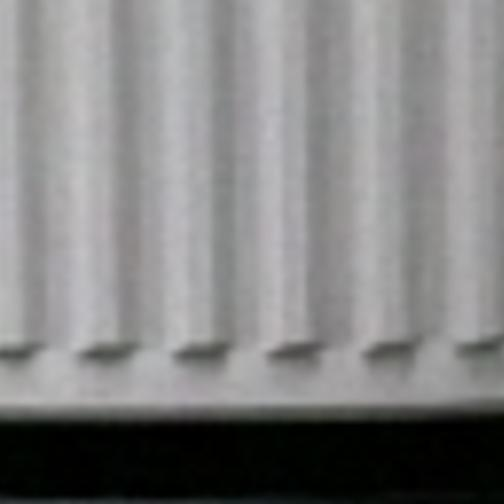

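Scene clock: 6531.13 s.
left_arm: end_effector_position=(+0.3781, +1.1919, +0.6699) hand_goal=(+0.754, +0.000, +0.576, +0.696, +0.754, +0.000, +0.576, +0.696, +0.754, +0.000, +0.576, +0.696, +0.714, +0.678, +0.226, +0.168) hand_measured=(+0.754, +0.000, +0.576, +0.696, +0.754, +0.000, +0.576, +0.696, +0.754, +0.000, +0.576, +0.696, +0.714, +0.678, +0.224, +0.168) hand_current_ma=(-3, +0, +2, +0, -3, +0, +2, +0, -3, +0, +2, +0, +1, -3, -9, -1) hand_state=(goal, goal, goal, goal, goal, goal, goal, goal, goal, goal, goal, goal, goal, goal, goal, goal) hand_current_limit=0.40 hand_speed=-0.60 end_effector_quat_wxyz=(+0.000, +1.000, +0.000, +0.000) | right_arm: end_effector_position=(+0.5129, -0.1239, +0.1760) hand_goal=(+0.970, +0.100, +0.956, +0.824, +0.970, -0.070, +0.956, +0.824, +0.970, -0.310, +0.970, +0.970, +0.714, +0.678, +0.226, +0.168) hand_measured=(+0.946, +0.096, +0.954, +0.824, +0.962, -0.066, +0.952, +0.824, +0.962, -0.306, +0.970, +0.970, +0.702, +0.678, +0.218, +0.164) hand_current_ma=(-55, -5, -2, +0, -11, +3, -4, +0, -11, +3, +0, +1, -22, -1, -17, -6) hand_state=(blocked, goal, goal, goal, goal, goal, goal, goal, goal, goal, goal, goal, goal, goal, goal, goal) hand_current_limit=0.40 hand_speed=-0.97 end_effector_quat_wxyz=(-0.350, +0.851, -0.370, +0.127)
Joint positions: left_arm=[1.198 -0.281 -1.775 1.606 1.739 1.571 -1.851] | right_arm=[-0.3 -0.218 -1.415 2.1 0.43 0.936 -0.816]
Joint torques (N m): left_arm=[-2.18 -30.78 -34.35 4.83 2.76 -0.28] | right_arm=[14.57 -53.16 -23.42 -0.7 0.82 2.86]
Wrist force (N): left_arm=[-0.7 -0.2 1.7] | right_arm=[0.9 -1.1 0.6]
Wrist torque (N m): left_arm=[-0.20 0.13 -0.07] | right_arm=[-0.23 -0.23 -0.21]
Wrist force, peak (N): left_arm=[-0.8 -0.2 1.9] | right_arm=[0.4 -1.6 0.7]
Hand target: left_arm +0.3781, +1.1919, +0.6699; +0.000, +1.000, +0.000, +0.000 | right_arm +0.5129, -0.1239, +0.1760; -0.350, +0.851, -0.370, +0.127
Off the commanded pose: left_arm 0.000 m, 0 deg | right_arm 0.000 m, 0 deg.
left_rail: position_m=1.198 position_status=done
right_rail: position_m=-0.300 speed_m_s=0.30 position_status=done
wait: 0.30 s

Scene clock: 6531.43 s.
left_arm: end_effector_position=(+0.3781, +1.1919, +0.6699) hand_goal=(+0.754, +0.000, +0.576, +0.696, +0.754, +0.000, +0.576, +0.696, +0.754, +0.000, +0.576, +0.696, +0.714, +0.678, +0.226, +0.168) hand_measured=(+0.754, +0.000, +0.576, +0.696, +0.754, +0.000, +0.576, +0.696, +0.754, +0.000, +0.576, +0.696, +0.714, +0.678, +0.224, +0.168) hand_current_ma=(-3, +0, +2, +0, -3, +0, +2, +0, -3, +0, +2, +0, +1, -3, -9, -1) hand_state=(goal, goal, goal, goal, goal, goal, goal, goal, goal, goal, goal, goal, goal, goal, goal, goal) hand_current_limit=0.40 hand_speed=-0.60 end_effector_quat_wxyz=(+0.000, +1.000, +0.000, +0.000) | right_arm: end_effector_position=(+0.5129, -0.1239, +0.1760) hand_goal=(+0.970, +0.100, +0.956, +0.824, +0.970, -0.070, +0.956, +0.824, +0.970, -0.310, +0.970, +0.970, +0.714, +0.678, +0.226, +0.168) hand_measured=(+0.946, +0.096, +0.954, +0.824, +0.962, -0.066, +0.952, +0.824, +0.962, -0.306, +0.970, +0.970, +0.702, +0.678, +0.218, +0.164) hand_current_ma=(-55, -5, -2, +0, -11, +3, -4, +0, -11, +3, +0, +1, -22, -1, -17, -6) hand_state=(blocked, goal, goal, goal, goal, goal, goal, goal, goal, goal, goal, goal, goal, goal, goal, goal) hand_current_limit=0.40 hand_speed=-0.97 end_effector_quat_wxyz=(-0.350, +0.851, -0.370, +0.127)
Joint positions: left_arm=[1.198 -0.281 -1.775 1.606 1.739 1.571 -1.851] | right_arm=[-0.3 -0.218 -1.415 2.1 0.43 0.936 -0.816]
Joint torques (N m): left_arm=[-0.96 -31.21 -34.03 4.68 2.59 -0.34] | right_arm=[15.98 -52.34 -23.79 -0.66 1.05 2.83]
Wrist force (N): left_arm=[-0.7 -0.2 1.4] | right_arm=[0.8 -1.2 0.9]
Wrist torque (N m): left_arm=[-0.17 0.12 -0.07] | right_arm=[-0.27 -0.22 -0.22]
Wrist force, peak (N): left_arm=[-0.8 0.2 1.5] | right_arm=[0.6 -1.6 0.8]
Hand target: left_arm +0.3781, +1.1919, +0.6699; +0.000, +1.000, +0.000, +0.000 | right_arm +0.5129, -0.1239, +0.1760; -0.350, +0.851, -0.370, +0.127
Off the commanded pose: left_arm 0.000 m, 0 deg | right_arm 0.000 m, 0 deg.
left_rail: position_m=1.198 position_status=done
right_rail: position_m=-0.300 speed_m_s=0.30 position_status=done
wait: 0.30 s


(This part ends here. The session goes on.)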